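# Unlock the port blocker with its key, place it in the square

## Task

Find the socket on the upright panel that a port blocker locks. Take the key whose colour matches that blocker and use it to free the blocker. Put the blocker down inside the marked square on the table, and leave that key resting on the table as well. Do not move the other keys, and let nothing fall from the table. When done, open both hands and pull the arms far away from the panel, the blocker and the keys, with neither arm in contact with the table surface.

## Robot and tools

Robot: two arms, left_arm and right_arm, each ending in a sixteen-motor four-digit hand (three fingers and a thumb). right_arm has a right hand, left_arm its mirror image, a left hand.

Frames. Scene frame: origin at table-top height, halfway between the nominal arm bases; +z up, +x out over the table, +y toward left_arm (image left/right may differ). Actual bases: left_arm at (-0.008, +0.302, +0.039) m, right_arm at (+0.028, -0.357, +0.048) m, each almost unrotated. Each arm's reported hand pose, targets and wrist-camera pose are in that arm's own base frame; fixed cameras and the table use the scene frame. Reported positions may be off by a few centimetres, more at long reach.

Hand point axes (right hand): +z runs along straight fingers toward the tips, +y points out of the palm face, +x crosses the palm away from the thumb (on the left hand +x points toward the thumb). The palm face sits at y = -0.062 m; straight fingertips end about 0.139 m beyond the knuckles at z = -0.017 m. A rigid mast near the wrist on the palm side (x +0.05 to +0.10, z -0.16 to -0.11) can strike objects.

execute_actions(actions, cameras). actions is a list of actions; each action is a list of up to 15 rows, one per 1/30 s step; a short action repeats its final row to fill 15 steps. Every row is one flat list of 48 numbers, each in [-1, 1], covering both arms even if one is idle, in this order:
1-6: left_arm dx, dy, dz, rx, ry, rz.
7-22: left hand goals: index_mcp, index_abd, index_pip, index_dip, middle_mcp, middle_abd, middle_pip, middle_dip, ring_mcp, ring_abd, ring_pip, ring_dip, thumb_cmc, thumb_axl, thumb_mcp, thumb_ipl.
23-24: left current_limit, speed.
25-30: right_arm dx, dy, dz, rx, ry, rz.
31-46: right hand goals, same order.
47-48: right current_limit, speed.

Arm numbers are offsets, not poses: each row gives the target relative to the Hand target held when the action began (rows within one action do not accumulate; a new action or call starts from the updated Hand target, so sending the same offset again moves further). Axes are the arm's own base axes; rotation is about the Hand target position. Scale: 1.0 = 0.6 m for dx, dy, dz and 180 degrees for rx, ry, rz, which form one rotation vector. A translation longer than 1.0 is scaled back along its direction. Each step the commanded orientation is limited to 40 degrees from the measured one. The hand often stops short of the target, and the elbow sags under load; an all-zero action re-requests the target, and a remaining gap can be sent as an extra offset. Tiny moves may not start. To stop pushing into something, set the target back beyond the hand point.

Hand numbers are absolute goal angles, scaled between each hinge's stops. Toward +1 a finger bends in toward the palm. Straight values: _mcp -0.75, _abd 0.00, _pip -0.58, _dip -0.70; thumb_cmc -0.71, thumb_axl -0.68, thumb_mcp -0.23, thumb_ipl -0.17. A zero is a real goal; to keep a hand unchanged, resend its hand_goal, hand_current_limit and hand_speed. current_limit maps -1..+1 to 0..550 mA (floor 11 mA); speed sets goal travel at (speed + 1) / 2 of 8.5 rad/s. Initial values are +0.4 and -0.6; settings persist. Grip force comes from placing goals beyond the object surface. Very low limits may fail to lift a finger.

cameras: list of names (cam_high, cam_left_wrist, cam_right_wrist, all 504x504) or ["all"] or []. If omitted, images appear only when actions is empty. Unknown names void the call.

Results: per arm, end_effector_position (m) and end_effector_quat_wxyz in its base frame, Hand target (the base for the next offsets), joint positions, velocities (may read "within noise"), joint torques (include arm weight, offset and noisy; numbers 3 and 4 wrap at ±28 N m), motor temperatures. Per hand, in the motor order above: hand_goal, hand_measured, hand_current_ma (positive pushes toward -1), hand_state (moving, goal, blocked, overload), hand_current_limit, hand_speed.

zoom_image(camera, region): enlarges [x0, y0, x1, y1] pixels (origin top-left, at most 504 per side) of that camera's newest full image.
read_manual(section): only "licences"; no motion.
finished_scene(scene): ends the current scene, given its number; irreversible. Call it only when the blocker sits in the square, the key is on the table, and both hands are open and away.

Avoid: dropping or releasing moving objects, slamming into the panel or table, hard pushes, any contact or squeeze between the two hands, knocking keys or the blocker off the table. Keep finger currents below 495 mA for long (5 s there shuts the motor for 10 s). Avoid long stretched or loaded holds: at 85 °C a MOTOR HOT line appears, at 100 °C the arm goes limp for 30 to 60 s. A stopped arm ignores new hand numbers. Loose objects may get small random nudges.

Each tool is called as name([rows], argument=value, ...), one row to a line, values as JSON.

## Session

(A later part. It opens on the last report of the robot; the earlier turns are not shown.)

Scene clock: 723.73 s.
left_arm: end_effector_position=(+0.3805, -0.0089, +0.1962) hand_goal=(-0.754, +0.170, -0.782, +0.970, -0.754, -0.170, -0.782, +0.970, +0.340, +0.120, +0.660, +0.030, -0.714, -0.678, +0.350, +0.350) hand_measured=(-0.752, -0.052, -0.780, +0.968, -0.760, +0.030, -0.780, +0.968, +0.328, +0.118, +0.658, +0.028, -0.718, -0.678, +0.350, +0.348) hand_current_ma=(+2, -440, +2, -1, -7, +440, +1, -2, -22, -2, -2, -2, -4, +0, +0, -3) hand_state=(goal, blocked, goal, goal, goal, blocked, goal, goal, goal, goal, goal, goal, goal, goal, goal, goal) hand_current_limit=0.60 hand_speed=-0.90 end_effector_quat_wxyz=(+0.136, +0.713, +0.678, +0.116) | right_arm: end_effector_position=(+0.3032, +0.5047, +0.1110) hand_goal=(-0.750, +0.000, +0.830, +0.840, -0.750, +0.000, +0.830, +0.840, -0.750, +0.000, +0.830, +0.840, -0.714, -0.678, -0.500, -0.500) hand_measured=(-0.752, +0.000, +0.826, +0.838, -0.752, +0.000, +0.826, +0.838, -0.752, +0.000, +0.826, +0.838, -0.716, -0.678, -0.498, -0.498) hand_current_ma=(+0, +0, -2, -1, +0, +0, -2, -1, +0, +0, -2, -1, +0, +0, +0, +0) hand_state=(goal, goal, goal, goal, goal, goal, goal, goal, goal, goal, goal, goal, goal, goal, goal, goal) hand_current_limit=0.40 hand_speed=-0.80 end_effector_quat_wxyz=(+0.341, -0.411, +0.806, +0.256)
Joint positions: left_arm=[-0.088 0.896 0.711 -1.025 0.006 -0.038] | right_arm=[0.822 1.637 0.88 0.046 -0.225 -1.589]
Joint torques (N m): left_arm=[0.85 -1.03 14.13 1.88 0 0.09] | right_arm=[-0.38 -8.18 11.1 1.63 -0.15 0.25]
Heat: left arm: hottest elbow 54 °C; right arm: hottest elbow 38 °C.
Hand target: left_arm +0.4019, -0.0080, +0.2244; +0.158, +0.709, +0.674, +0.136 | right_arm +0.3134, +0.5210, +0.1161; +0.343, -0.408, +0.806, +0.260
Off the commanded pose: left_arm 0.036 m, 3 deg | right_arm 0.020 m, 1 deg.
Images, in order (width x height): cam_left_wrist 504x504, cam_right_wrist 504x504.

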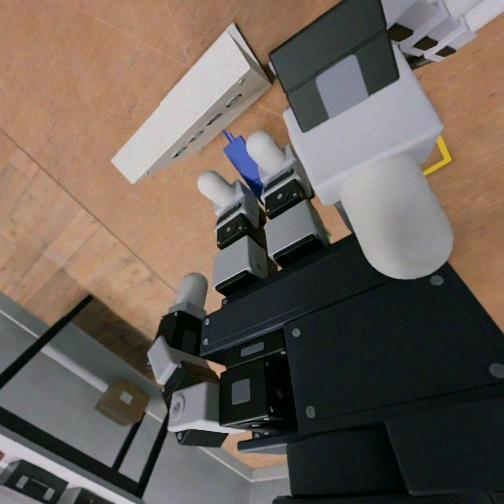

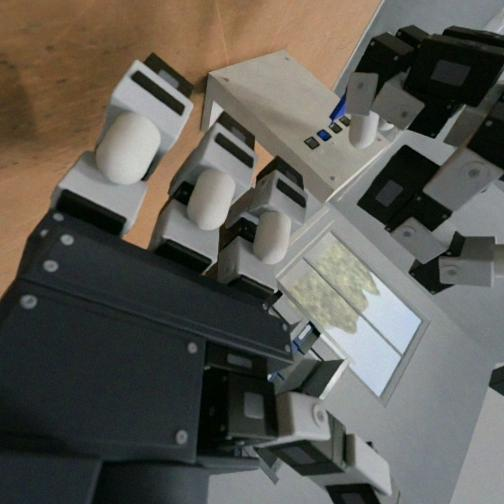

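execute_actions([
  [[0.009,0.002,0.0,0,0.0,0,-0.754,0.17,-0.781,0.97,-0.754,-0.17,-0.781,0.97,0.34,0.12,0.66,0.03,-0.714,-0.678,0.35,0.35,0.6,-0.9,0.0,0.0,0.0,0,0,0,-0.75,0,0.83,0.84,-0.75,0,0.83,0.84,-0.75,0,0.83,0.84,-0.714,-0.678,-0.5,-0.5,0.4,-0.8]],
], cameras=["cam_left_wrist","cam_right_wrist"])

zoom_image(camera="cam_left_wrist", region=[205, 110, 235, 140])

zoom_image(camera="cam_right_wrist", region=[312, 118, 336, 142])

Scene clock: 744.90 s.
left_arm: end_effector_position=(+0.3858, -0.0083, +0.1966) hand_goal=(-0.754, +0.170, -0.782, +0.970, -0.754, -0.170, -0.782, +0.970, +0.340, +0.120, +0.660, +0.030, -0.714, -0.678, +0.350, +0.350) hand_measured=(-0.752, -0.052, -0.780, +0.968, -0.760, +0.030, -0.780, +0.968, +0.328, +0.118, +0.658, +0.028, -0.718, -0.678, +0.350, +0.348) hand_current_ma=(+2, -440, +2, -1, -7, +440, +1, -2, -22, -2, -2, -2, -4, +0, +0, -3) hand_state=(goal, blocked, goal, goal, goal, blocked, goal, goal, goal, goal, goal, goal, goal, goal, goal, goal) hand_current_limit=0.60 hand_speed=-0.90 end_effector_quat_wxyz=(+0.137, +0.714, +0.677, +0.116) | right_arm: end_effector_position=(+0.3032, +0.5047, +0.1110) hand_goal=(-0.750, +0.000, +0.830, +0.840, -0.750, +0.000, +0.830, +0.840, -0.750, +0.000, +0.830, +0.840, -0.714, -0.678, -0.500, -0.500) hand_measured=(-0.752, +0.000, +0.826, +0.838, -0.752, +0.000, +0.826, +0.838, -0.752, +0.000, +0.826, +0.838, -0.716, -0.678, -0.498, -0.498) hand_current_ma=(+0, +0, -2, -1, +0, +0, -2, -1, +0, +0, -2, -1, +0, +0, +0, +0) hand_state=(goal, goal, goal, goal, goal, goal, goal, goal, goal, goal, goal, goal, goal, goal, goal, goal) hand_current_limit=0.40 hand_speed=-0.80 end_effector_quat_wxyz=(+0.341, -0.411, +0.806, +0.256)
Joint positions: left_arm=[-0.082 0.913 0.72 -1.017 0.008 -0.032] | right_arm=[0.822 1.637 0.88 0.046 -0.225 -1.589]
Joint torques (N m): left_arm=[0.97 -1.26 14.12 1.88 0 0.05] | right_arm=[-0.32 -8.18 11.11 1.62 -0.15 0.26]
Heat: left arm: hottest elbow 50 °C; right arm: hottest elbow 38 °C.
Hand target: left_arm +0.4073, -0.0069, +0.2245; +0.158, +0.709, +0.674, +0.136 | right_arm +0.3134, +0.5210, +0.1161; +0.343, -0.408, +0.806, +0.260
Off the commanded pose: left_arm 0.035 m, 3 deg | right_arm 0.020 m, 1 deg.
Images, in order (width x height): cam_left_wrist 504x504, cam_right_wrist 504x504.

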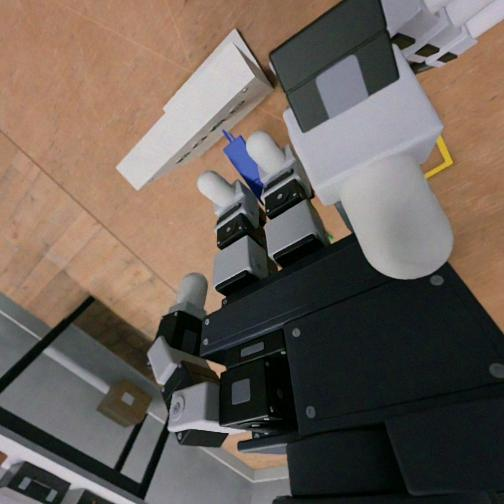

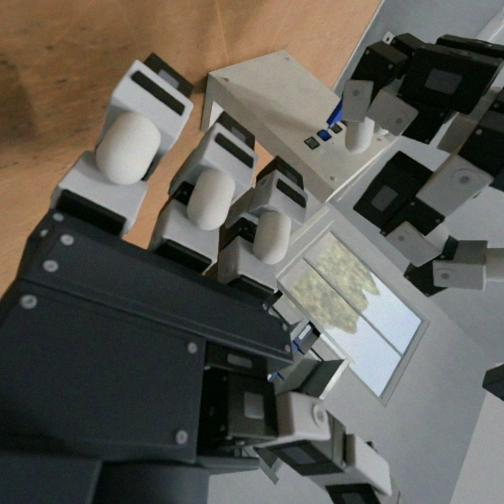

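Scaled by 16.800 from the camera's 504x504 image, which has a finer 720x720 frame.

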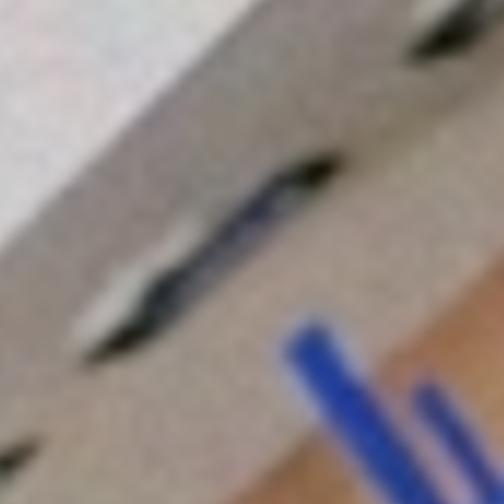

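Scaled by 21.000 from the camera's 504x504 image, which has a finer 720x720 frame.

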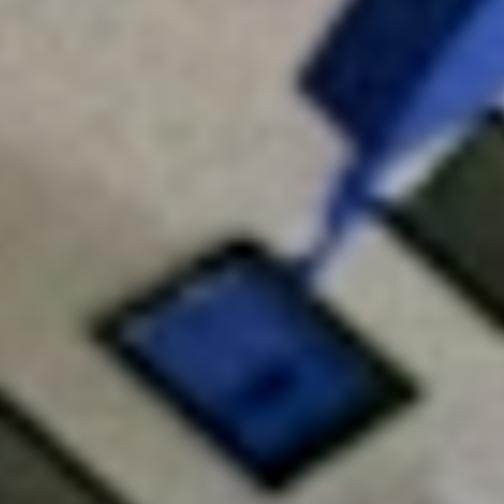

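execute_actions([
  [[0.004,0.0025,0.001,0,0.0,0,-0.754,0.17,-0.781,0.97,-0.754,-0.17,-0.781,0.97,0.34,0.12,0.66,0.03,-0.714,-0.678,0.35,0.35,0.6,-0.9,0.0,0.0,0.0,0,0,0,-0.75,0,0.83,0.84,-0.75,0,0.83,0.84,-0.75,0,0.83,0.84,-0.714,-0.678,-0.5,-0.5,0.4,-0.8]],
], cameras=["cam_left_wrist","cam_right_wrist"])

zoom_image(camera="cam_left_wrist", region=[209, 114, 233, 138])

zoom_image(camera="cam_right_wrist", region=[313, 124, 335, 146])

Scene clock: 790.20 s.
left_arm: end_effector_position=(+0.3878, -0.0068, +0.1971) hand_goal=(-0.754, +0.170, -0.782, +0.970, -0.754, -0.170, -0.782, +0.970, +0.340, +0.120, +0.660, +0.030, -0.714, -0.678, +0.350, +0.350) hand_measured=(-0.752, -0.052, -0.780, +0.968, -0.760, +0.030, -0.780, +0.968, +0.328, +0.118, +0.658, +0.028, -0.718, -0.678, +0.350, +0.348) hand_current_ma=(+2, -440, +2, -1, -7, +440, +1, -2, -22, -2, -2, -2, -4, +0, +0, -3) hand_state=(goal, blocked, goal, goal, goal, blocked, goal, goal, goal, goal, goal, goal, goal, goal, goal, goal) hand_current_limit=0.60 hand_speed=-0.90 end_effector_quat_wxyz=(+0.136, +0.713, +0.678, +0.116) | right_arm: end_effector_position=(+0.3032, +0.5047, +0.1110) hand_goal=(-0.750, +0.000, +0.830, +0.840, -0.750, +0.000, +0.830, +0.840, -0.750, +0.000, +0.830, +0.840, -0.714, -0.678, -0.500, -0.500) hand_measured=(-0.752, +0.000, +0.826, +0.838, -0.752, +0.000, +0.826, +0.838, -0.752, +0.000, +0.826, +0.838, -0.716, -0.678, -0.498, -0.498) hand_current_ma=(+0, +0, -2, -1, +0, +0, -2, -1, +0, +0, -2, -1, +0, +0, +0, +0) hand_state=(goal, goal, goal, goal, goal, goal, goal, goal, goal, goal, goal, goal, goal, goal, goal, goal) hand_current_limit=0.40 hand_speed=-0.80 end_effector_quat_wxyz=(+0.341, -0.411, +0.806, +0.256)
Joint positions: left_arm=[-0.076 0.919 0.726 -1.017 0.011 -0.026] | right_arm=[0.822 1.637 0.88 0.046 -0.225 -1.589]
Joint torques (N m): left_arm=[0.91 -1.32 14.13 1.94 0.01 0.06] | right_arm=[-0.32 -8.23 11.12 1.63 -0.16 0.25]
Heat: left arm: hottest elbow 54 °C; right arm: hottest elbow 38 °C.
Hand target: left_arm +0.4097, -0.0054, +0.2250; +0.158, +0.709, +0.674, +0.136 | right_arm +0.3134, +0.5210, +0.1161; +0.343, -0.408, +0.806, +0.260
Off the commanded pose: left_arm 0.036 m, 3 deg | right_arm 0.020 m, 1 deg.
Images, in order (width x height): cam_left_wrist 504x504, cam_right_wrist 504x504.

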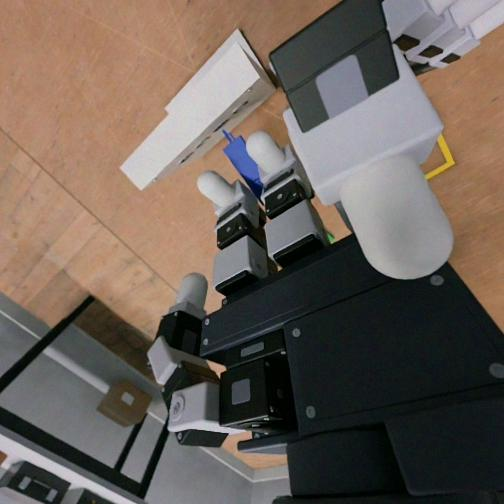

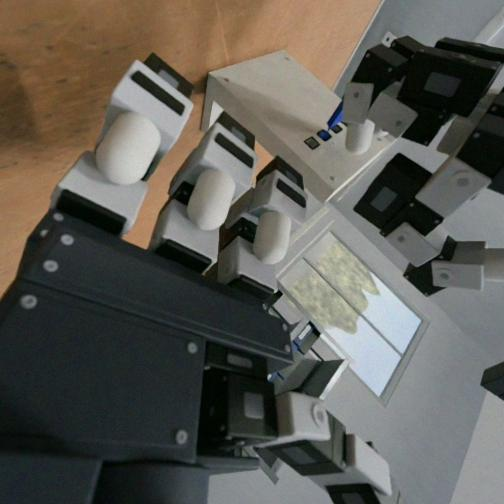

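Scaled by 21.000 from the camera's 504x504 image, which has a finer 720x720 frame.

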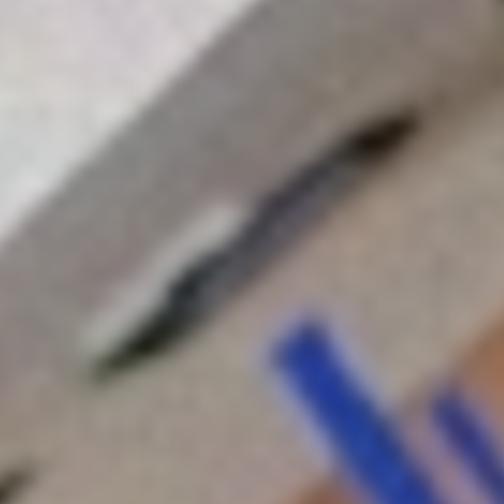

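Scaled by 22.909 from the camera's 504x504 image, which has a finer 720x720 frame.

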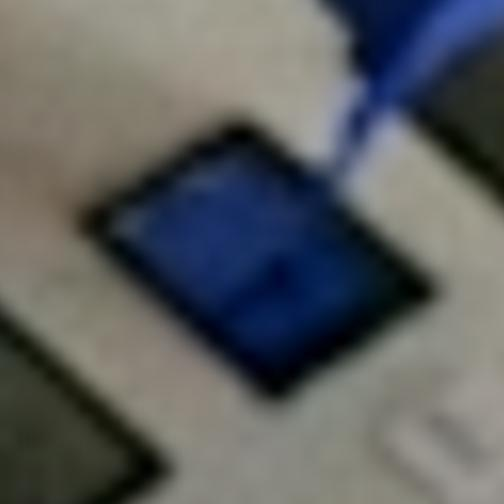

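zoom_image(camera="cam_right_wrist", region=[320, 124, 334, 138])

Scaled by 36.000 from the camera's 504x504 image, which has a finer 720x720 frame.

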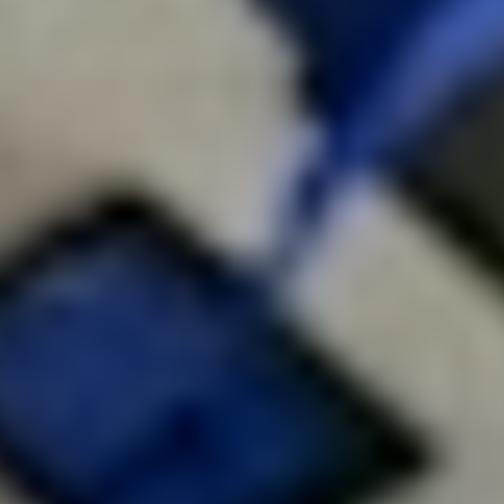

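execute_actions([
  [[0.0,-0.0025,0.0,0,0.0,0,-0.754,0.17,-0.781,0.97,-0.754,-0.17,-0.781,0.97,0.34,0.12,0.66,0.03,-0.714,-0.678,0.35,0.35,0.6,-0.9,0.0,0.0,0.0,0,0,0,-0.75,0,0.83,0.84,-0.75,0,0.83,0.84,-0.75,0,0.83,0.84,-0.714,-0.678,-0.5,-0.5,0.4,-0.8]],
], cameras=["cam_left_wrist","cam_right_wrist"])

zoom_image(camera="cam_left_wrist", region=[209, 114, 233, 138])

zoom_image(camera="cam_right_wrist", region=[320, 124, 334, 138])

Scene clock: 836.23 s.
left_arm: end_effector_position=(+0.3878, -0.0068, +0.1969) hand_goal=(-0.754, +0.170, -0.782, +0.970, -0.754, -0.170, -0.782, +0.970, +0.340, +0.120, +0.660, +0.030, -0.714, -0.678, +0.350, +0.350) hand_measured=(-0.752, -0.052, -0.780, +0.968, -0.760, +0.030, -0.780, +0.968, +0.328, +0.118, +0.658, +0.028, -0.718, -0.678, +0.350, +0.348) hand_current_ma=(+2, -440, +2, -1, -7, +440, +1, -2, -22, -2, -2, -2, -4, +0, +0, -3) hand_state=(goal, blocked, goal, goal, goal, blocked, goal, goal, goal, goal, goal, goal, goal, goal, goal, goal) hand_current_limit=0.60 hand_speed=-0.90 end_effector_quat_wxyz=(+0.136, +0.714, +0.677, +0.116) | right_arm: end_effector_position=(+0.3032, +0.5047, +0.1110) hand_goal=(-0.750, +0.000, +0.830, +0.840, -0.750, +0.000, +0.830, +0.840, -0.750, +0.000, +0.830, +0.840, -0.714, -0.678, -0.500, -0.500) hand_measured=(-0.752, +0.000, +0.826, +0.838, -0.752, +0.000, +0.826, +0.838, -0.752, +0.000, +0.826, +0.838, -0.716, -0.678, -0.498, -0.498) hand_current_ma=(+0, +0, -2, -1, +0, +0, -2, -1, +0, +0, -2, -1, +0, +0, +0, +0) hand_state=(goal, goal, goal, goal, goal, goal, goal, goal, goal, goal, goal, goal, goal, goal, goal, goal) hand_current_limit=0.40 hand_speed=-0.80 end_effector_quat_wxyz=(+0.341, -0.411, +0.806, +0.256)
Joint positions: left_arm=[-0.076 0.919 0.726 -1.017 0.011 -0.026] | right_arm=[0.822 1.637 0.88 0.046 -0.225 -1.589]
Joint torques (N m): left_arm=[0.38 -1.32 14.13 1.94 -0.07 0] | right_arm=[-0.26 -8.23 11.11 1.65 -0.16 0.26]
Motor temperatures (°C): left_arm=[23 26 55 24 24 25] | right_arm=[23 29 39 24 26 25]
Heat: left arm: hottest elbow 55 °C; right arm: hottest elbow 39 °C.
Hand target: left_arm +0.4097, -0.0069, +0.2250; +0.158, +0.709, +0.674, +0.136 | right_arm +0.3134, +0.5210, +0.1161; +0.343, -0.408, +0.806, +0.260
Off the commanded pose: left_arm 0.036 m, 3 deg | right_arm 0.020 m, 1 deg.
Images, in order (width x height): cam_left_wrist 504x504, cam_right_wrist 504x504.

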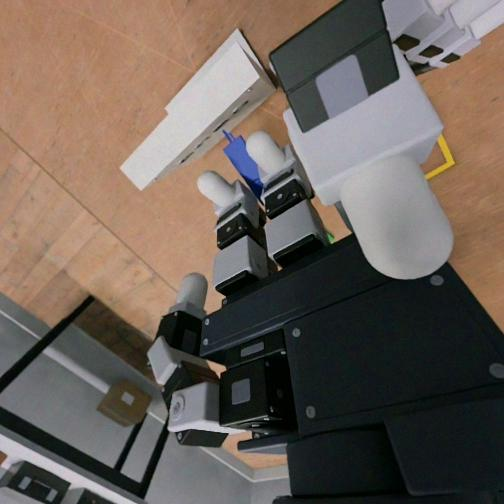

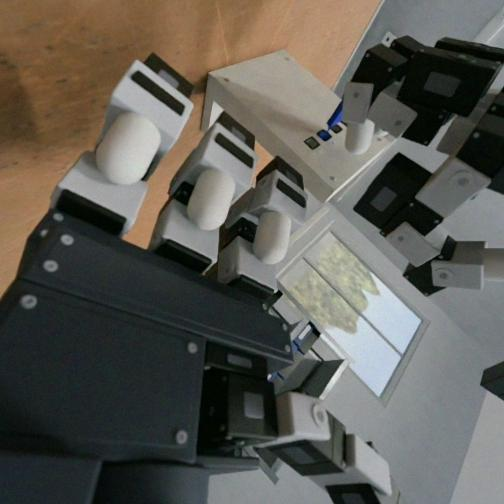

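Scaled by 21.000 from the camera's 504x504 image, which has a finer 720x720 frame.

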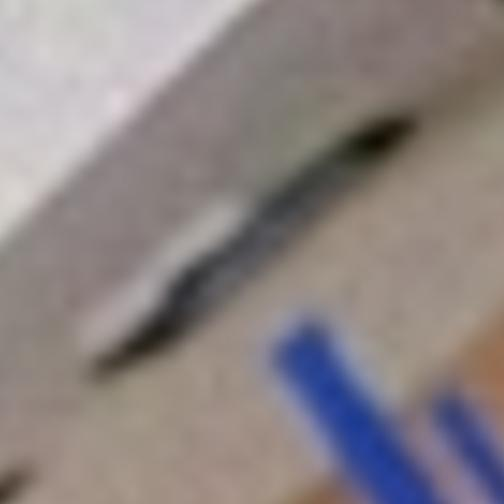

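Scaled by 36.000 from the camera's 504x504 image, which has a finer 720x720 frame.

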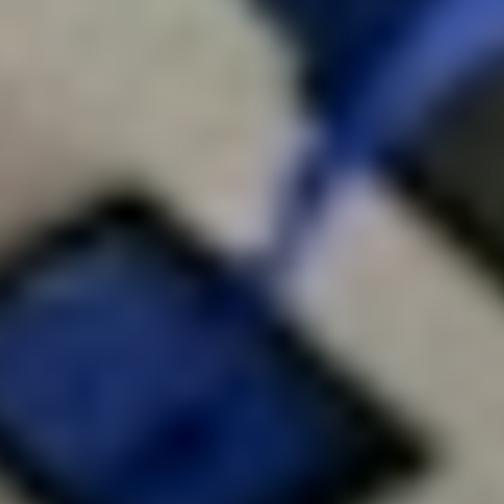

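execute_actions([
  [[0.0,0,0.0,-0.002,0.0,0,-0.754,0.17,-0.781,0.97,-0.754,-0.17,-0.781,0.97,0.34,0.12,0.66,0.03,-0.714,-0.678,0.35,0.35,0.6,-0.9,0.0,0.0,0.0,0,0,0,-0.75,0,0.83,0.84,-0.75,0,0.83,0.84,-0.75,0,0.83,0.84,-0.714,-0.678,-0.5,-0.5,0.4,-0.8]],
], cameras=["cam_left_wrist","cam_right_wrist"])

zoom_image(camera="cam_left_wrist", region=[209, 114, 233, 138])

zoom_image(camera="cam_right_wrist", region=[320, 124, 334, 138])

Scene clock: 848.47 s.
left_arm: end_effector_position=(+0.3878, -0.0077, +0.1968) hand_goal=(-0.754, +0.170, -0.782, +0.970, -0.754, -0.170, -0.782, +0.970, +0.340, +0.120, +0.660, +0.030, -0.714, -0.678, +0.350, +0.350) hand_measured=(-0.752, -0.052, -0.780, +0.968, -0.760, +0.030, -0.780, +0.968, +0.328, +0.118, +0.658, +0.028, -0.718, -0.678, +0.350, +0.348) hand_current_ma=(+2, -440, +2, -1, -7, +440, +1, -2, -22, -2, -2, -2, -4, +0, +0, -3) hand_state=(goal, blocked, goal, goal, goal, blocked, goal, goal, goal, goal, goal, goal, goal, goal, goal, goal) hand_current_limit=0.60 hand_speed=-0.90 end_effector_quat_wxyz=(+0.138, +0.714, +0.677, +0.114) | right_arm: end_effector_position=(+0.3032, +0.5047, +0.1110) hand_goal=(-0.750, +0.000, +0.830, +0.840, -0.750, +0.000, +0.830, +0.840, -0.750, +0.000, +0.830, +0.840, -0.714, -0.678, -0.500, -0.500) hand_measured=(-0.752, +0.000, +0.826, +0.838, -0.752, +0.000, +0.826, +0.838, -0.752, +0.000, +0.826, +0.838, -0.716, -0.678, -0.498, -0.498) hand_current_ma=(+0, +0, -2, -1, +0, +0, -2, -1, +0, +0, -2, -1, +0, +0, +0, +0) hand_state=(goal, goal, goal, goal, goal, goal, goal, goal, goal, goal, goal, goal, goal, goal, goal, goal) hand_current_limit=0.40 hand_speed=-0.80 end_effector_quat_wxyz=(+0.341, -0.411, +0.806, +0.256)
Joint positions: left_arm=[-0.076 0.919 0.726 -1.017 0.016 -0.026] | right_arm=[0.822 1.637 0.88 0.046 -0.225 -1.589]
Joint torques (N m): left_arm=[0.73 -1.26 14.13 1.95 0.02 0] | right_arm=[-0.26 -8.18 11.14 1.63 -0.16 0.25]
Motor temperatures (°C): left_arm=[23 26 55 24 24 25] | right_arm=[23 29 39 24 26 25]
Heat: left arm: hottest elbow 55 °C; right arm: hottest elbow 39 °C.
Hand target: left_arm +0.4097, -0.0069, +0.2250; +0.160, +0.708, +0.674, +0.134 | right_arm +0.3134, +0.5210, +0.1161; +0.343, -0.408, +0.806, +0.260
Off the commanded pose: left_arm 0.036 m, 3 deg | right_arm 0.020 m, 1 deg.
Images, in order (width x height): cam_left_wrist 504x504, cam_right_wrist 504x504.

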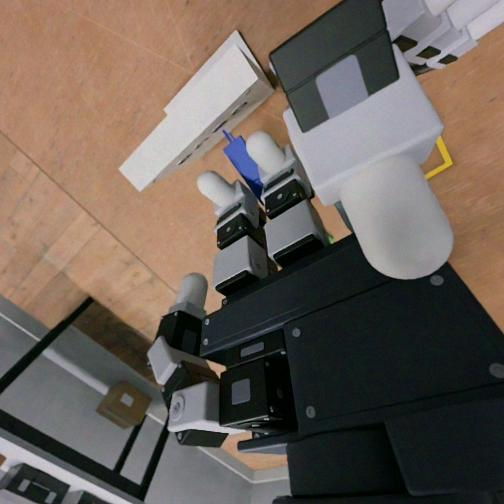

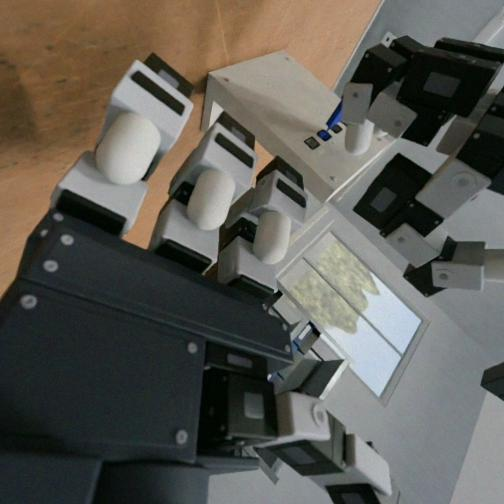

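Scaled by 21.000 from the camera's 504x504 image, which has a finer 720x720 frame.

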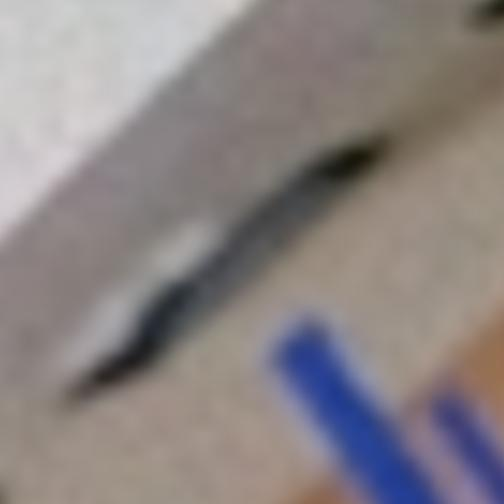

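Scaled by 36.000 from the camera's 504x504 image, which has a finer 720x720 frame.

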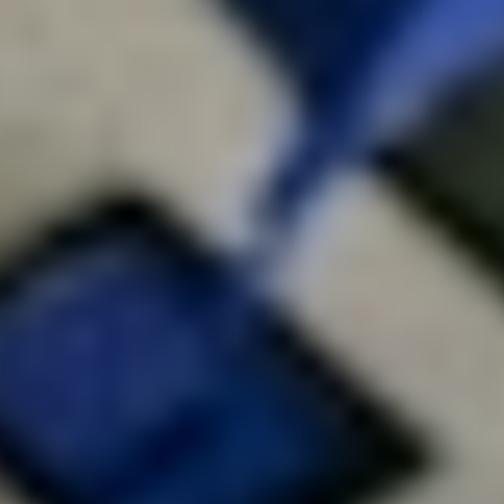

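execute_actions([
  [[0.004,0,0.0,0.0,0.0,0,-0.754,0.17,-0.781,0.97,-0.754,-0.17,-0.781,0.97,0.34,0.12,0.66,0.03,-0.714,-0.678,0.35,0.35,0.6,-0.9,0.0,0.0,0.0,0,0,0,-0.75,0,0.83,0.84,-0.75,0,0.83,0.84,-0.75,0,0.83,0.84,-0.714,-0.678,-0.5,-0.5,0.4,-0.8]],
], cameras=["cam_left_wrist","cam_right_wrist"])

zoom_image(camera="cam_left_wrist", region=[209, 114, 233, 138])

zoom_image(camera="cam_right_wrist", region=[320, 124, 334, 138])

Scene clock: 870.97 s.
left_arm: end_effector_position=(+0.3906, -0.0079, +0.1975) hand_goal=(-0.754, +0.170, -0.782, +0.970, -0.754, -0.170, -0.782, +0.970, +0.340, +0.120, +0.660, +0.030, -0.714, -0.678, +0.350, +0.350) hand_measured=(-0.752, -0.052, -0.780, +0.968, -0.760, +0.030, -0.780, +0.968, +0.328, +0.118, +0.658, +0.028, -0.718, -0.678, +0.350, +0.348) hand_current_ma=(+2, -440, +2, -1, -7, +440, +1, -2, -22, -2, -2, -2, -4, +0, +0, -3) hand_state=(goal, blocked, goal, goal, goal, blocked, goal, goal, goal, goal, goal, goal, goal, goal, goal, goal) hand_current_limit=0.60 hand_speed=-0.90 end_effector_quat_wxyz=(+0.139, +0.714, +0.677, +0.115) | right_arm: end_effector_position=(+0.3032, +0.5047, +0.1110) hand_goal=(-0.750, +0.000, +0.830, +0.840, -0.750, +0.000, +0.830, +0.840, -0.750, +0.000, +0.830, +0.840, -0.714, -0.678, -0.500, -0.500) hand_measured=(-0.752, +0.000, +0.826, +0.838, -0.752, +0.000, +0.826, +0.838, -0.752, +0.000, +0.826, +0.838, -0.716, -0.678, -0.498, -0.498) hand_current_ma=(+0, +0, -2, -1, +0, +0, -2, -1, +0, +0, -2, -1, +0, +0, +0, +0) hand_state=(goal, goal, goal, goal, goal, goal, goal, goal, goal, goal, goal, goal, goal, goal, goal, goal) hand_current_limit=0.40 hand_speed=-0.80 end_effector_quat_wxyz=(+0.341, -0.411, +0.806, +0.256)
Joint positions: left_arm=[-0.076 0.927 0.73 -1.012 0.016 -0.026] | right_arm=[0.822 1.637 0.88 0.046 -0.225 -1.589]
Joint torques (N m): left_arm=[0.73 -1.32 14.12 1.87 0.02 0] | right_arm=[-0.26 -8.12 11.12 1.63 -0.16 0.25]
Motor temperatures (°C): left_arm=[23 26 56 24 24 25] | right_arm=[23 29 39 24 26 25]
Heat: left arm: hottest elbow 56 °C; right arm: hottest elbow 39 °C.
Hand target: left_arm +0.4122, -0.0069, +0.2252; +0.160, +0.708, +0.674, +0.134 | right_arm +0.3134, +0.5210, +0.1161; +0.343, -0.408, +0.806, +0.260
Off the commanded pose: left_arm 0.035 m, 3 deg | right_arm 0.020 m, 1 deg.
Images, in order (width x height): cam_left_wrist 504x504, cam_right_wrist 504x504.

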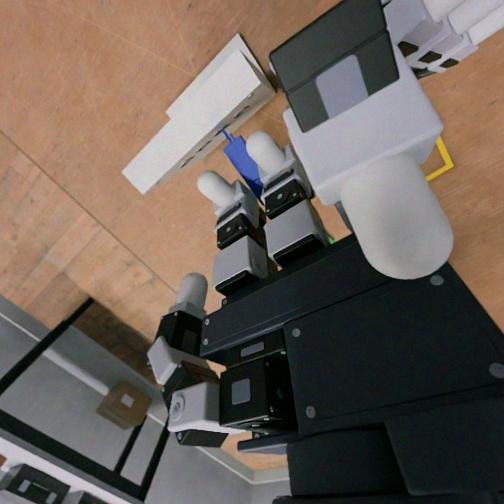

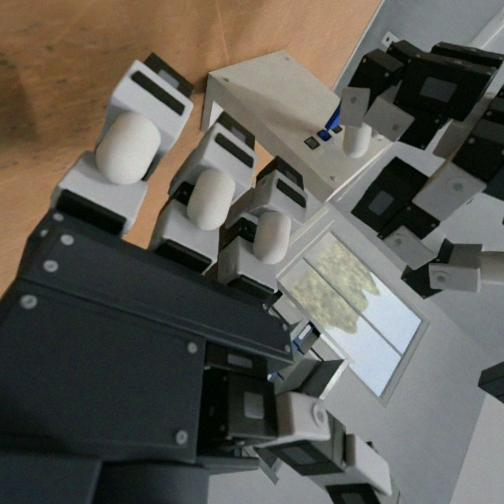

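Scaled by 21.000 from the camera's 504x504 image, which has a finer 720x720 frame.

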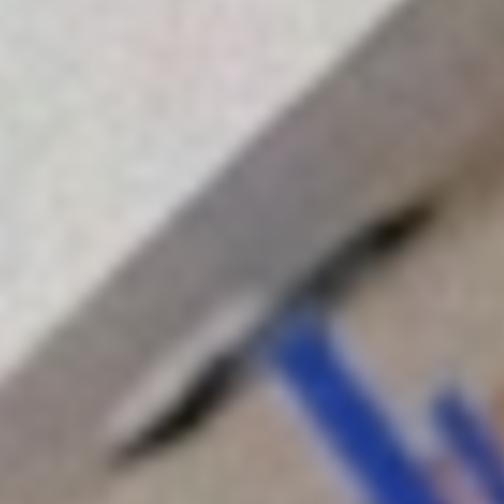

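Scaled by 36.000 from the camera's 504x504 image, which has a finer 720x720 frame.

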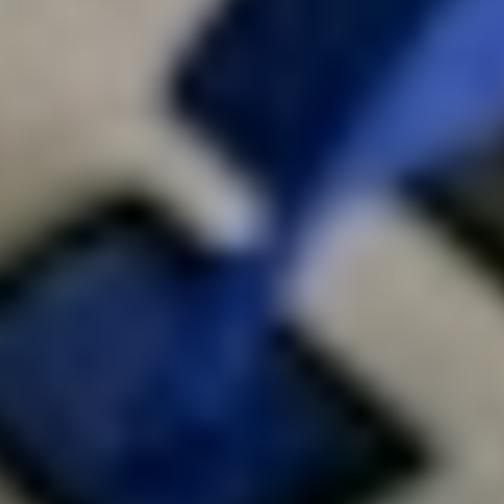

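execute_actions([
  [[0.0003,0,-0.0012,0.0022,0.0,0,-0.754,0.17,-0.781,0.97,-0.754,-0.17,-0.781,0.97,0.34,0.12,0.66,0.03,-0.714,-0.678,0.35,0.35,0.6,-0.9,0.0,0.0,0.0,0,0,0,-0.75,0,0.83,0.84,-0.75,0,0.83,0.84,-0.75,0,0.83,0.84,-0.714,-0.678,-0.5,-0.5,0.4,-0.8]],
], cameras=["cam_left_wrist","cam_right_wrist"])

zoom_image(camera="cam_left_wrist", region=[209, 114, 233, 138])

zoom_image(camera="cam_right_wrist", region=[320, 124, 334, 138])

Scene clock: 888.20 s.
left_arm: end_effector_position=(+0.3907, -0.0076, +0.1970) hand_goal=(-0.754, +0.170, -0.782, +0.970, -0.754, -0.170, -0.782, +0.970, +0.340, +0.120, +0.660, +0.030, -0.714, -0.678, +0.350, +0.350) hand_measured=(-0.752, -0.052, -0.780, +0.968, -0.760, +0.030, -0.780, +0.968, +0.328, +0.118, +0.658, +0.028, -0.718, -0.678, +0.350, +0.348) hand_current_ma=(+2, -440, +2, -1, -7, +440, +1, -2, -22, -2, -2, -2, -4, +0, +0, -3) hand_state=(goal, blocked, goal, goal, goal, blocked, goal, goal, goal, goal, goal, goal, goal, goal, goal, goal) hand_current_limit=0.60 hand_speed=-0.90 end_effector_quat_wxyz=(+0.138, +0.714, +0.677, +0.115) | right_arm: end_effector_position=(+0.3032, +0.5047, +0.1110) hand_goal=(-0.750, +0.000, +0.830, +0.840, -0.750, +0.000, +0.830, +0.840, -0.750, +0.000, +0.830, +0.840, -0.714, -0.678, -0.500, -0.500) hand_measured=(-0.752, +0.000, +0.826, +0.838, -0.752, +0.000, +0.826, +0.838, -0.752, +0.000, +0.826, +0.838, -0.716, -0.678, -0.498, -0.498) hand_current_ma=(+0, +0, -2, -1, +0, +0, -2, -1, +0, +0, -2, -1, +0, +0, +0, +0) hand_state=(goal, goal, goal, goal, goal, goal, goal, goal, goal, goal, goal, goal, goal, goal, goal, goal) hand_current_limit=0.40 hand_speed=-0.80 end_effector_quat_wxyz=(+0.341, -0.411, +0.806, +0.256)
Joint positions: left_arm=[-0.076 0.928 0.73 -1.012 0.014 -0.026] | right_arm=[0.822 1.637 0.88 0.046 -0.225 -1.589]
Joint torques (N m): left_arm=[0.38 -1.44 14.02 1.96 -0.23 0] | right_arm=[-0.32 -8.29 11.14 1.62 -0.15 0.25]
Heat: left arm: hottest elbow 54 °C; right arm: hottest elbow 39 °C.
Hand target: left_arm +0.4124, -0.0069, +0.2244; +0.158, +0.709, +0.674, +0.136 | right_arm +0.3134, +0.5210, +0.1161; +0.343, -0.408, +0.806, +0.260
Off the commanded pose: left_arm 0.035 m, 3 deg | right_arm 0.020 m, 1 deg.
Images, in order (width x height): cam_left_wrist 504x504, cam_right_wrist 504x504.

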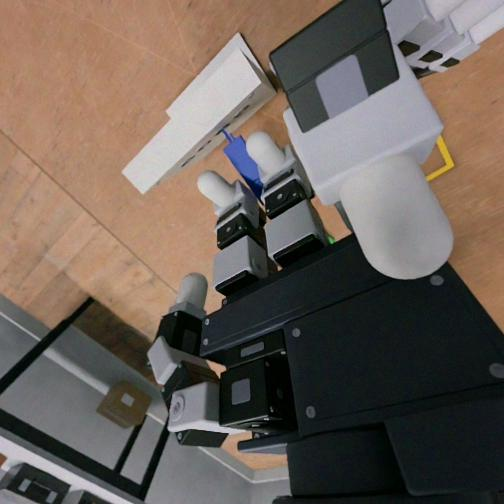

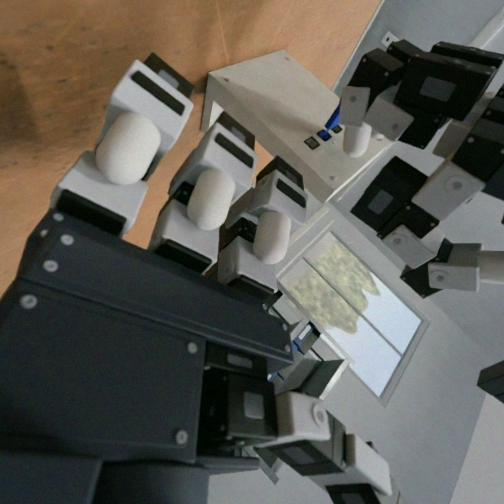

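Scaled by 21.000 from the camera's 504x504 image, which has a finer 720x720 frame.

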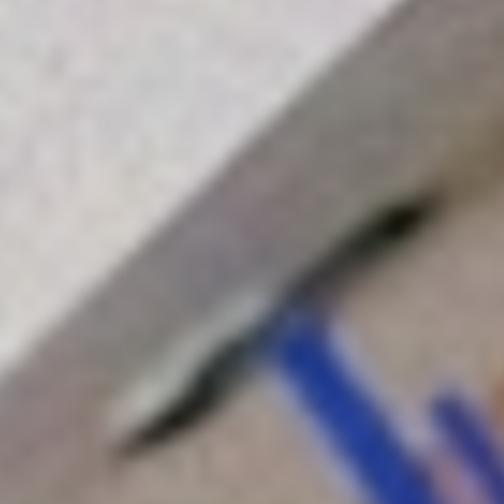

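Scaled by 36.000 from the camera's 504x504 image, which has a finer 720x720 frame.

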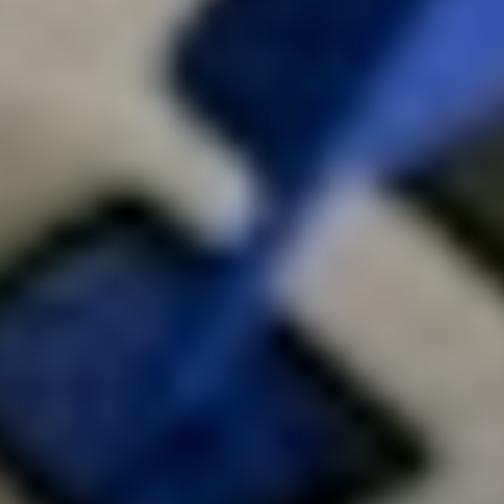

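execute_actions([
  [[0.0,0,0,0.0005,0.0,0,-0.754,0.17,-0.781,0.97,-0.754,-0.17,-0.781,0.97,0.34,0.12,0.66,0.03,-0.714,-0.678,0.35,0.35,0.6,-0.9,0.0,0.0,0.0,0,0,0,-0.75,0,0.83,0.84,-0.75,0,0.83,0.84,-0.75,0,0.83,0.84,-0.714,-0.678,-0.5,-0.5,0.4,-0.8]],
], cameras=["cam_left_wrist","cam_right_wrist"])

zoom_image(camera="cam_left_wrist", region=[209, 114, 233, 138])

zoom_image(camera="cam_right_wrist", region=[320, 124, 334, 138])

Scene clock: 899.43 s.
left_arm: end_effector_position=(+0.3907, -0.0073, +0.1971) hand_goal=(-0.754, +0.170, -0.782, +0.970, -0.754, -0.170, -0.782, +0.970, +0.340, +0.120, +0.660, +0.030, -0.714, -0.678, +0.350, +0.350) hand_measured=(-0.752, -0.052, -0.780, +0.968, -0.760, +0.030, -0.780, +0.968, +0.328, +0.118, +0.658, +0.028, -0.718, -0.678, +0.350, +0.348) hand_current_ma=(+2, -440, +2, -1, -7, +440, +1, -2, -22, -2, -2, -2, -4, +0, +0, -3) hand_state=(goal, blocked, goal, goal, goal, blocked, goal, goal, goal, goal, goal, goal, goal, goal, goal, goal) hand_current_limit=0.60 hand_speed=-0.90 end_effector_quat_wxyz=(+0.137, +0.714, +0.677, +0.116) | right_arm: end_effector_position=(+0.3032, +0.5047, +0.1110) hand_goal=(-0.750, +0.000, +0.830, +0.840, -0.750, +0.000, +0.830, +0.840, -0.750, +0.000, +0.830, +0.840, -0.714, -0.678, -0.500, -0.500) hand_measured=(-0.752, +0.000, +0.826, +0.838, -0.752, +0.000, +0.826, +0.838, -0.752, +0.000, +0.826, +0.838, -0.716, -0.678, -0.498, -0.498) hand_current_ma=(+0, +0, -2, -1, +0, +0, -2, -1, +0, +0, -2, -1, +0, +0, +0, +0) hand_state=(goal, goal, goal, goal, goal, goal, goal, goal, goal, goal, goal, goal, goal, goal, goal, goal) hand_current_limit=0.40 hand_speed=-0.80 end_effector_quat_wxyz=(+0.341, -0.411, +0.806, +0.256)
Joint positions: left_arm=[-0.076 0.928 0.73 -1.012 0.013 -0.026] | right_arm=[0.822 1.637 0.88 0.046 -0.225 -1.589]
Joint torques (N m): left_arm=[0.38 -1.38 14.02 1.95 -0.22 0] | right_arm=[-0.21 -8.23 11.11 1.62 -0.15 0.26]
Heat: left arm: hottest elbow 54 °C; right arm: hottest elbow 39 °C.
Hand target: left_arm +0.4124, -0.0069, +0.2244; +0.157, +0.709, +0.674, +0.137 | right_arm +0.3134, +0.5210, +0.1161; +0.343, -0.408, +0.806, +0.260
Off the commanded pose: left_arm 0.035 m, 3 deg | right_arm 0.020 m, 1 deg.
Images, in order (width x height): cam_left_wrist 504x504, cam_right_wrist 504x504.

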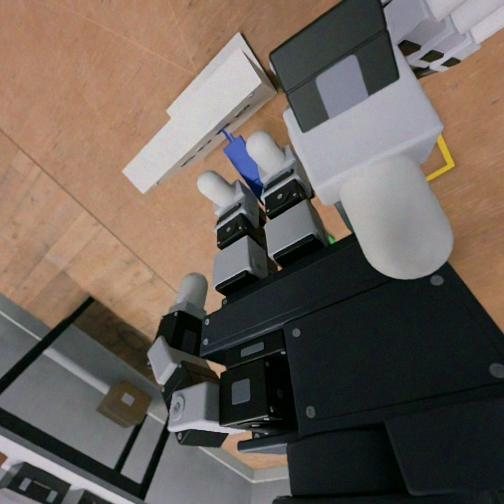

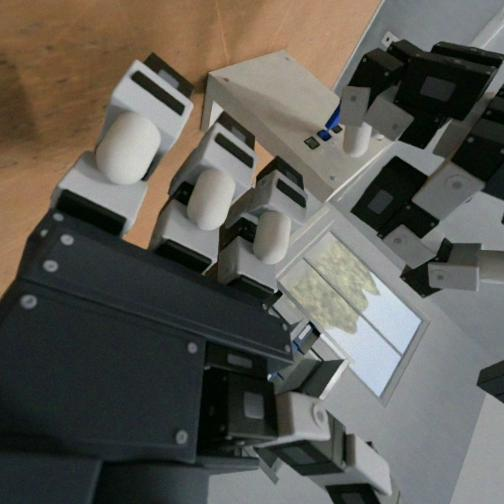

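Scaled by 21.000 from the camera's 504x504 image, which has a finer 720x720 frame.

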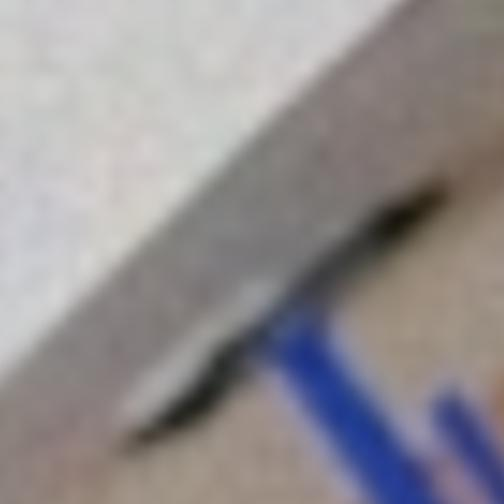

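Scaled by 36.000 from the camera's 504x504 image, which has a finer 720x720 frame.

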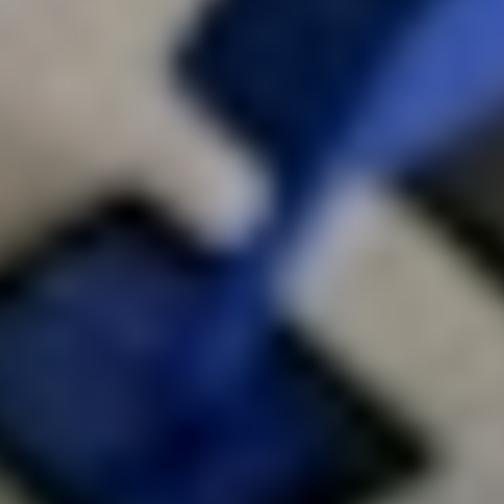

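execute_actions([
  [[0.0,0,0,0.0,0.0,0,-0.729,0.17,-0.815,0.97,-0.729,-0.17,-0.815,0.97,0.34,0.12,0.66,0.03,-0.714,-0.678,0.35,0.35,0.6,-0.95,0.0,0.0,0.0,0,0,0,-0.75,0,0.83,0.84,-0.75,0,0.83,0.84,-0.75,0,0.83,0.84,-0.714,-0.678,-0.5,-0.5,0.4,-0.8]],
  [[0.0,0,0,0.0,0.0,0,-0.699,0.17,-0.859,0.97,-0.699,-0.17,-0.859,0.97,0.34,0.12,0.66,0.03,-0.714,-0.678,0.35,0.35,0.6,-0.95,0.0,0.0,0.0,0,0,0,-0.75,0,0.83,0.84,-0.75,0,0.83,0.84,-0.75,0,0.83,0.84,-0.714,-0.678,-0.5,-0.5,0.4,-0.8]],
], cameras=["cam_left_wrist","cam_right_wrist"])

zoom_image(camera="cam_left_wrist", region=[209, 114, 233, 138])

zoom_image(camera="cam_right_wrist", region=[320, 124, 334, 138])

Scene clock: 921.53 s.
left_arm: end_effector_position=(+0.3908, -0.0073, +0.1971) hand_goal=(-0.700, +0.170, -0.860, +0.970, -0.700, -0.170, -0.860, +0.970, +0.340, +0.120, +0.660, +0.030, -0.714, -0.678, +0.350, +0.350) hand_measured=(-0.708, -0.052, -0.856, +0.968, -0.716, +0.030, -0.858, +0.968, +0.328, +0.118, +0.658, +0.028, -0.718, -0.678, +0.350, +0.348) hand_current_ma=(-9, -440, +5, -1, -28, +440, +2, -2, -22, -2, -2, -2, -4, +0, +0, -3) hand_state=(goal, blocked, goal, goal, goal, blocked, goal, goal, goal, goal, goal, goal, goal, goal, goal, goal) hand_current_limit=0.60 hand_speed=-0.95 end_effector_quat_wxyz=(+0.137, +0.713, +0.677, +0.116) | right_arm: end_effector_position=(+0.3032, +0.5047, +0.1110) hand_goal=(-0.750, +0.000, +0.830, +0.840, -0.750, +0.000, +0.830, +0.840, -0.750, +0.000, +0.830, +0.840, -0.714, -0.678, -0.500, -0.500) hand_measured=(-0.752, +0.000, +0.826, +0.838, -0.752, +0.000, +0.826, +0.838, -0.752, +0.000, +0.826, +0.838, -0.716, -0.678, -0.498, -0.498) hand_current_ma=(+0, +0, -2, -1, +0, +0, -2, -1, +0, +0, -2, -1, +0, +0, +0, +0) hand_state=(goal, goal, goal, goal, goal, goal, goal, goal, goal, goal, goal, goal, goal, goal, goal, goal) hand_current_limit=0.40 hand_speed=-0.80 end_effector_quat_wxyz=(+0.341, -0.411, +0.806, +0.256)
Joint positions: left_arm=[-0.076 0.928 0.73 -1.012 0.013 -0.026] | right_arm=[0.822 1.637 0.88 0.046 -0.225 -1.589]
Joint torques (N m): left_arm=[0.38 -1.44 14.02 1.96 -0.22 0] | right_arm=[-0.26 -8.29 11.11 1.61 -0.15 0.25]
Heat: left arm: hottest elbow 53 °C; right arm: hottest elbow 39 °C.
Hand target: left_arm +0.4123, -0.0069, +0.2244; +0.157, +0.709, +0.674, +0.137 | right_arm +0.3134, +0.5210, +0.1161; +0.343, -0.408, +0.806, +0.260
Off the commanded pose: left_arm 0.035 m, 3 deg | right_arm 0.020 m, 1 deg.
Images, in order (width x height): cam_left_wrist 504x504, cam_right_wrist 504x504.

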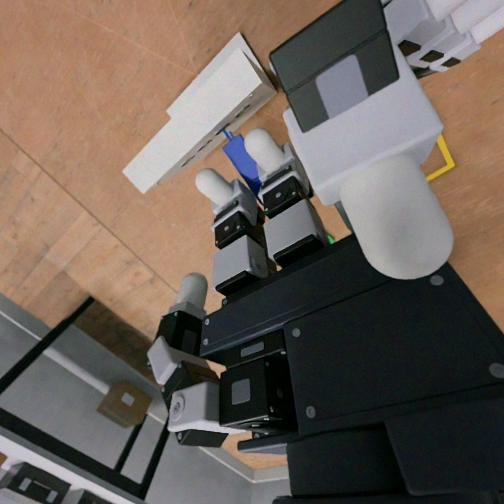

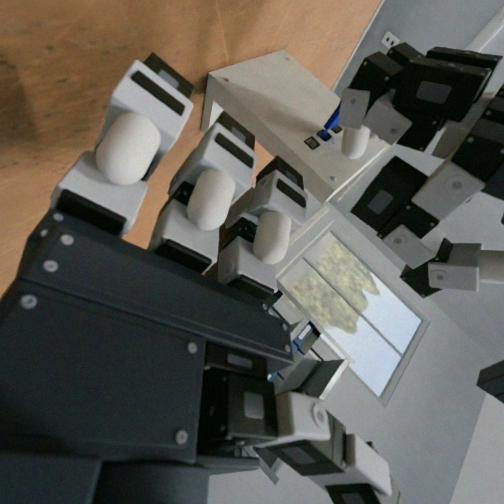

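Scaled by 21.000 from the camera's 504x504 image, which has a finer 720x720 frame.

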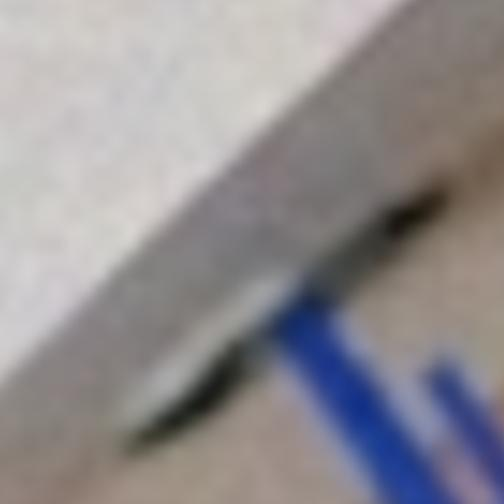

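Scaled by 36.000 from the camera's 504x504 image, which has a finer 720x720 frame.

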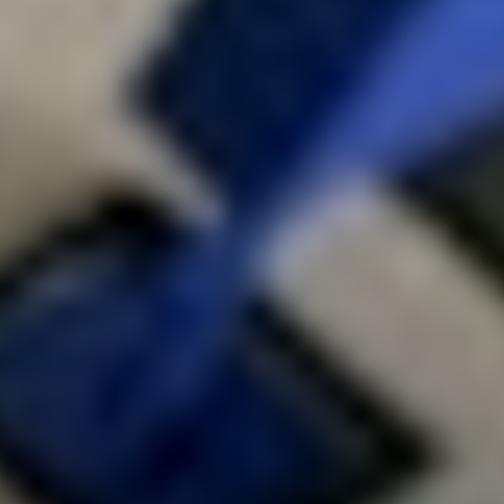

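execute_actions([
  [[0.0,0,0,0.0,0.0,0,-0.735,0.17,-0.80,0.97,-0.735,-0.17,-0.80,0.97,0.34,0.12,0.66,0.03,-0.714,-0.678,0.35,0.35,0.6,-0.95,0.0,0.0,0.0,0,0,0,-0.75,0,0.83,0.84,-0.75,0,0.83,0.84,-0.75,0,0.83,0.84,-0.714,-0.678,-0.5,-0.5,0.4,-0.8]],
  [[0.0,0,0,0.0,0.0,0,-0.704,0.17,-0.840,0.97,-0.704,-0.17,-0.84,0.97,0.34,0.12,0.66,0.03,-0.714,-0.678,0.35,0.35,0.6,-0.95,0.0,0.0,0.0,0,0,0,-0.75,0,0.83,0.84,-0.75,0,0.83,0.84,-0.75,0,0.83,0.84,-0.714,-0.678,-0.5,-0.5,0.4,-0.8]],
], cameras=["cam_left_wrist","cam_right_wrist"])

zoom_image(camera="cam_left_wrist", region=[209, 114, 233, 138])

zoom_image(camera="cam_right_wrist", region=[320, 124, 334, 138])

Scene clock: 941.77 s.
left_arm: end_effector_position=(+0.3908, -0.0073, +0.1971) hand_goal=(-0.704, +0.170, -0.840, +0.970, -0.704, -0.170, -0.840, +0.970, +0.340, +0.120, +0.660, +0.030, -0.714, -0.678, +0.350, +0.350) hand_measured=(-0.716, -0.052, -0.836, +0.968, -0.724, +0.030, -0.838, +0.968, +0.328, +0.118, +0.658, +0.028, -0.718, -0.678, +0.350, +0.348) hand_current_ma=(-18, -440, +3, -1, -38, +440, +1, -2, -22, -2, -2, -2, -4, +0, +0, -3) hand_state=(goal, blocked, goal, goal, goal, blocked, goal, goal, goal, goal, goal, goal, goal, goal, goal, goal) hand_current_limit=0.60 hand_speed=-0.95 end_effector_quat_wxyz=(+0.137, +0.713, +0.677, +0.116) | right_arm: end_effector_position=(+0.3032, +0.5047, +0.1110) hand_goal=(-0.750, +0.000, +0.830, +0.840, -0.750, +0.000, +0.830, +0.840, -0.750, +0.000, +0.830, +0.840, -0.714, -0.678, -0.500, -0.500) hand_measured=(-0.752, +0.000, +0.826, +0.838, -0.752, +0.000, +0.826, +0.838, -0.752, +0.000, +0.826, +0.838, -0.716, -0.678, -0.498, -0.498) hand_current_ma=(+0, +0, -2, -1, +0, +0, -2, -1, +0, +0, -2, -1, +0, +0, +0, +0) hand_state=(goal, goal, goal, goal, goal, goal, goal, goal, goal, goal, goal, goal, goal, goal, goal, goal) hand_current_limit=0.40 hand_speed=-0.80 end_effector_quat_wxyz=(+0.341, -0.411, +0.806, +0.256)
Joint positions: left_arm=[-0.076 0.928 0.73 -1.012 0.013 -0.026] | right_arm=[0.822 1.637 0.88 0.046 -0.225 -1.589]
Joint torques (N m): left_arm=[0.38 -1.38 14.04 1.95 -0.22 0] | right_arm=[-0.26 -8.23 11.12 1.62 -0.15 0.25]
Heat: left arm: hottest elbow 53 °C; right arm: hottest elbow 39 °C.
Hand target: left_arm +0.4123, -0.0069, +0.2244; +0.157, +0.709, +0.674, +0.137 | right_arm +0.3134, +0.5210, +0.1161; +0.343, -0.408, +0.806, +0.260
Off the commanded pose: left_arm 0.035 m, 3 deg | right_arm 0.020 m, 1 deg.
Images, in order (width x height): cam_left_wrist 504x504, cam_right_wrist 504x504.

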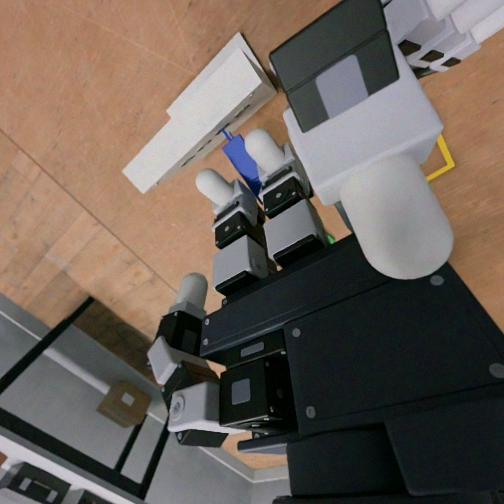

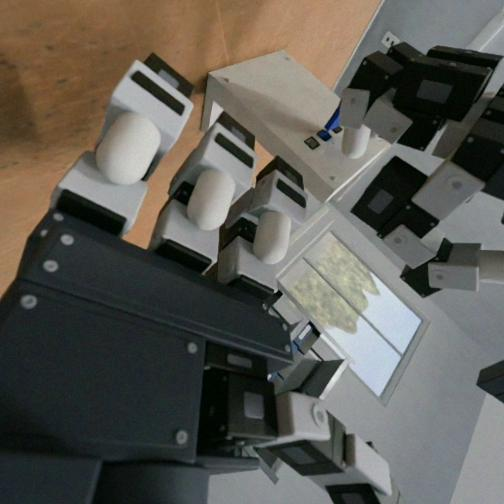

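Scaled by 21.000 from the camera's 504x504 image, which has a finer 720x720 frame.

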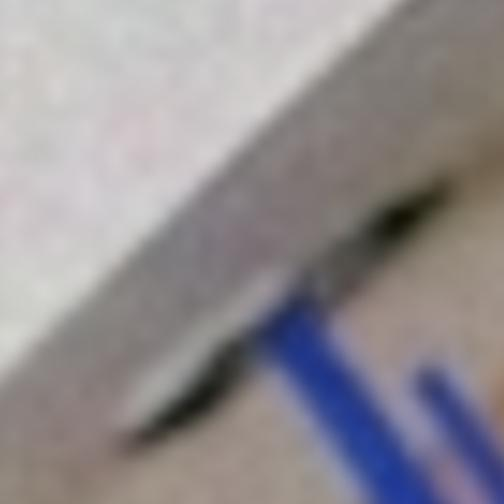

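Scaled by 36.000 from the camera's 504x504 image, which has a finer 720x720 frame.

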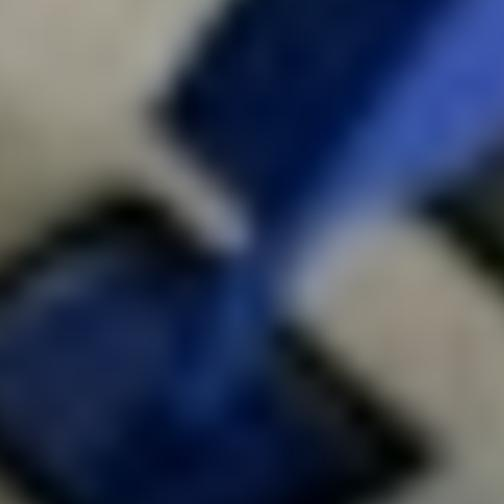

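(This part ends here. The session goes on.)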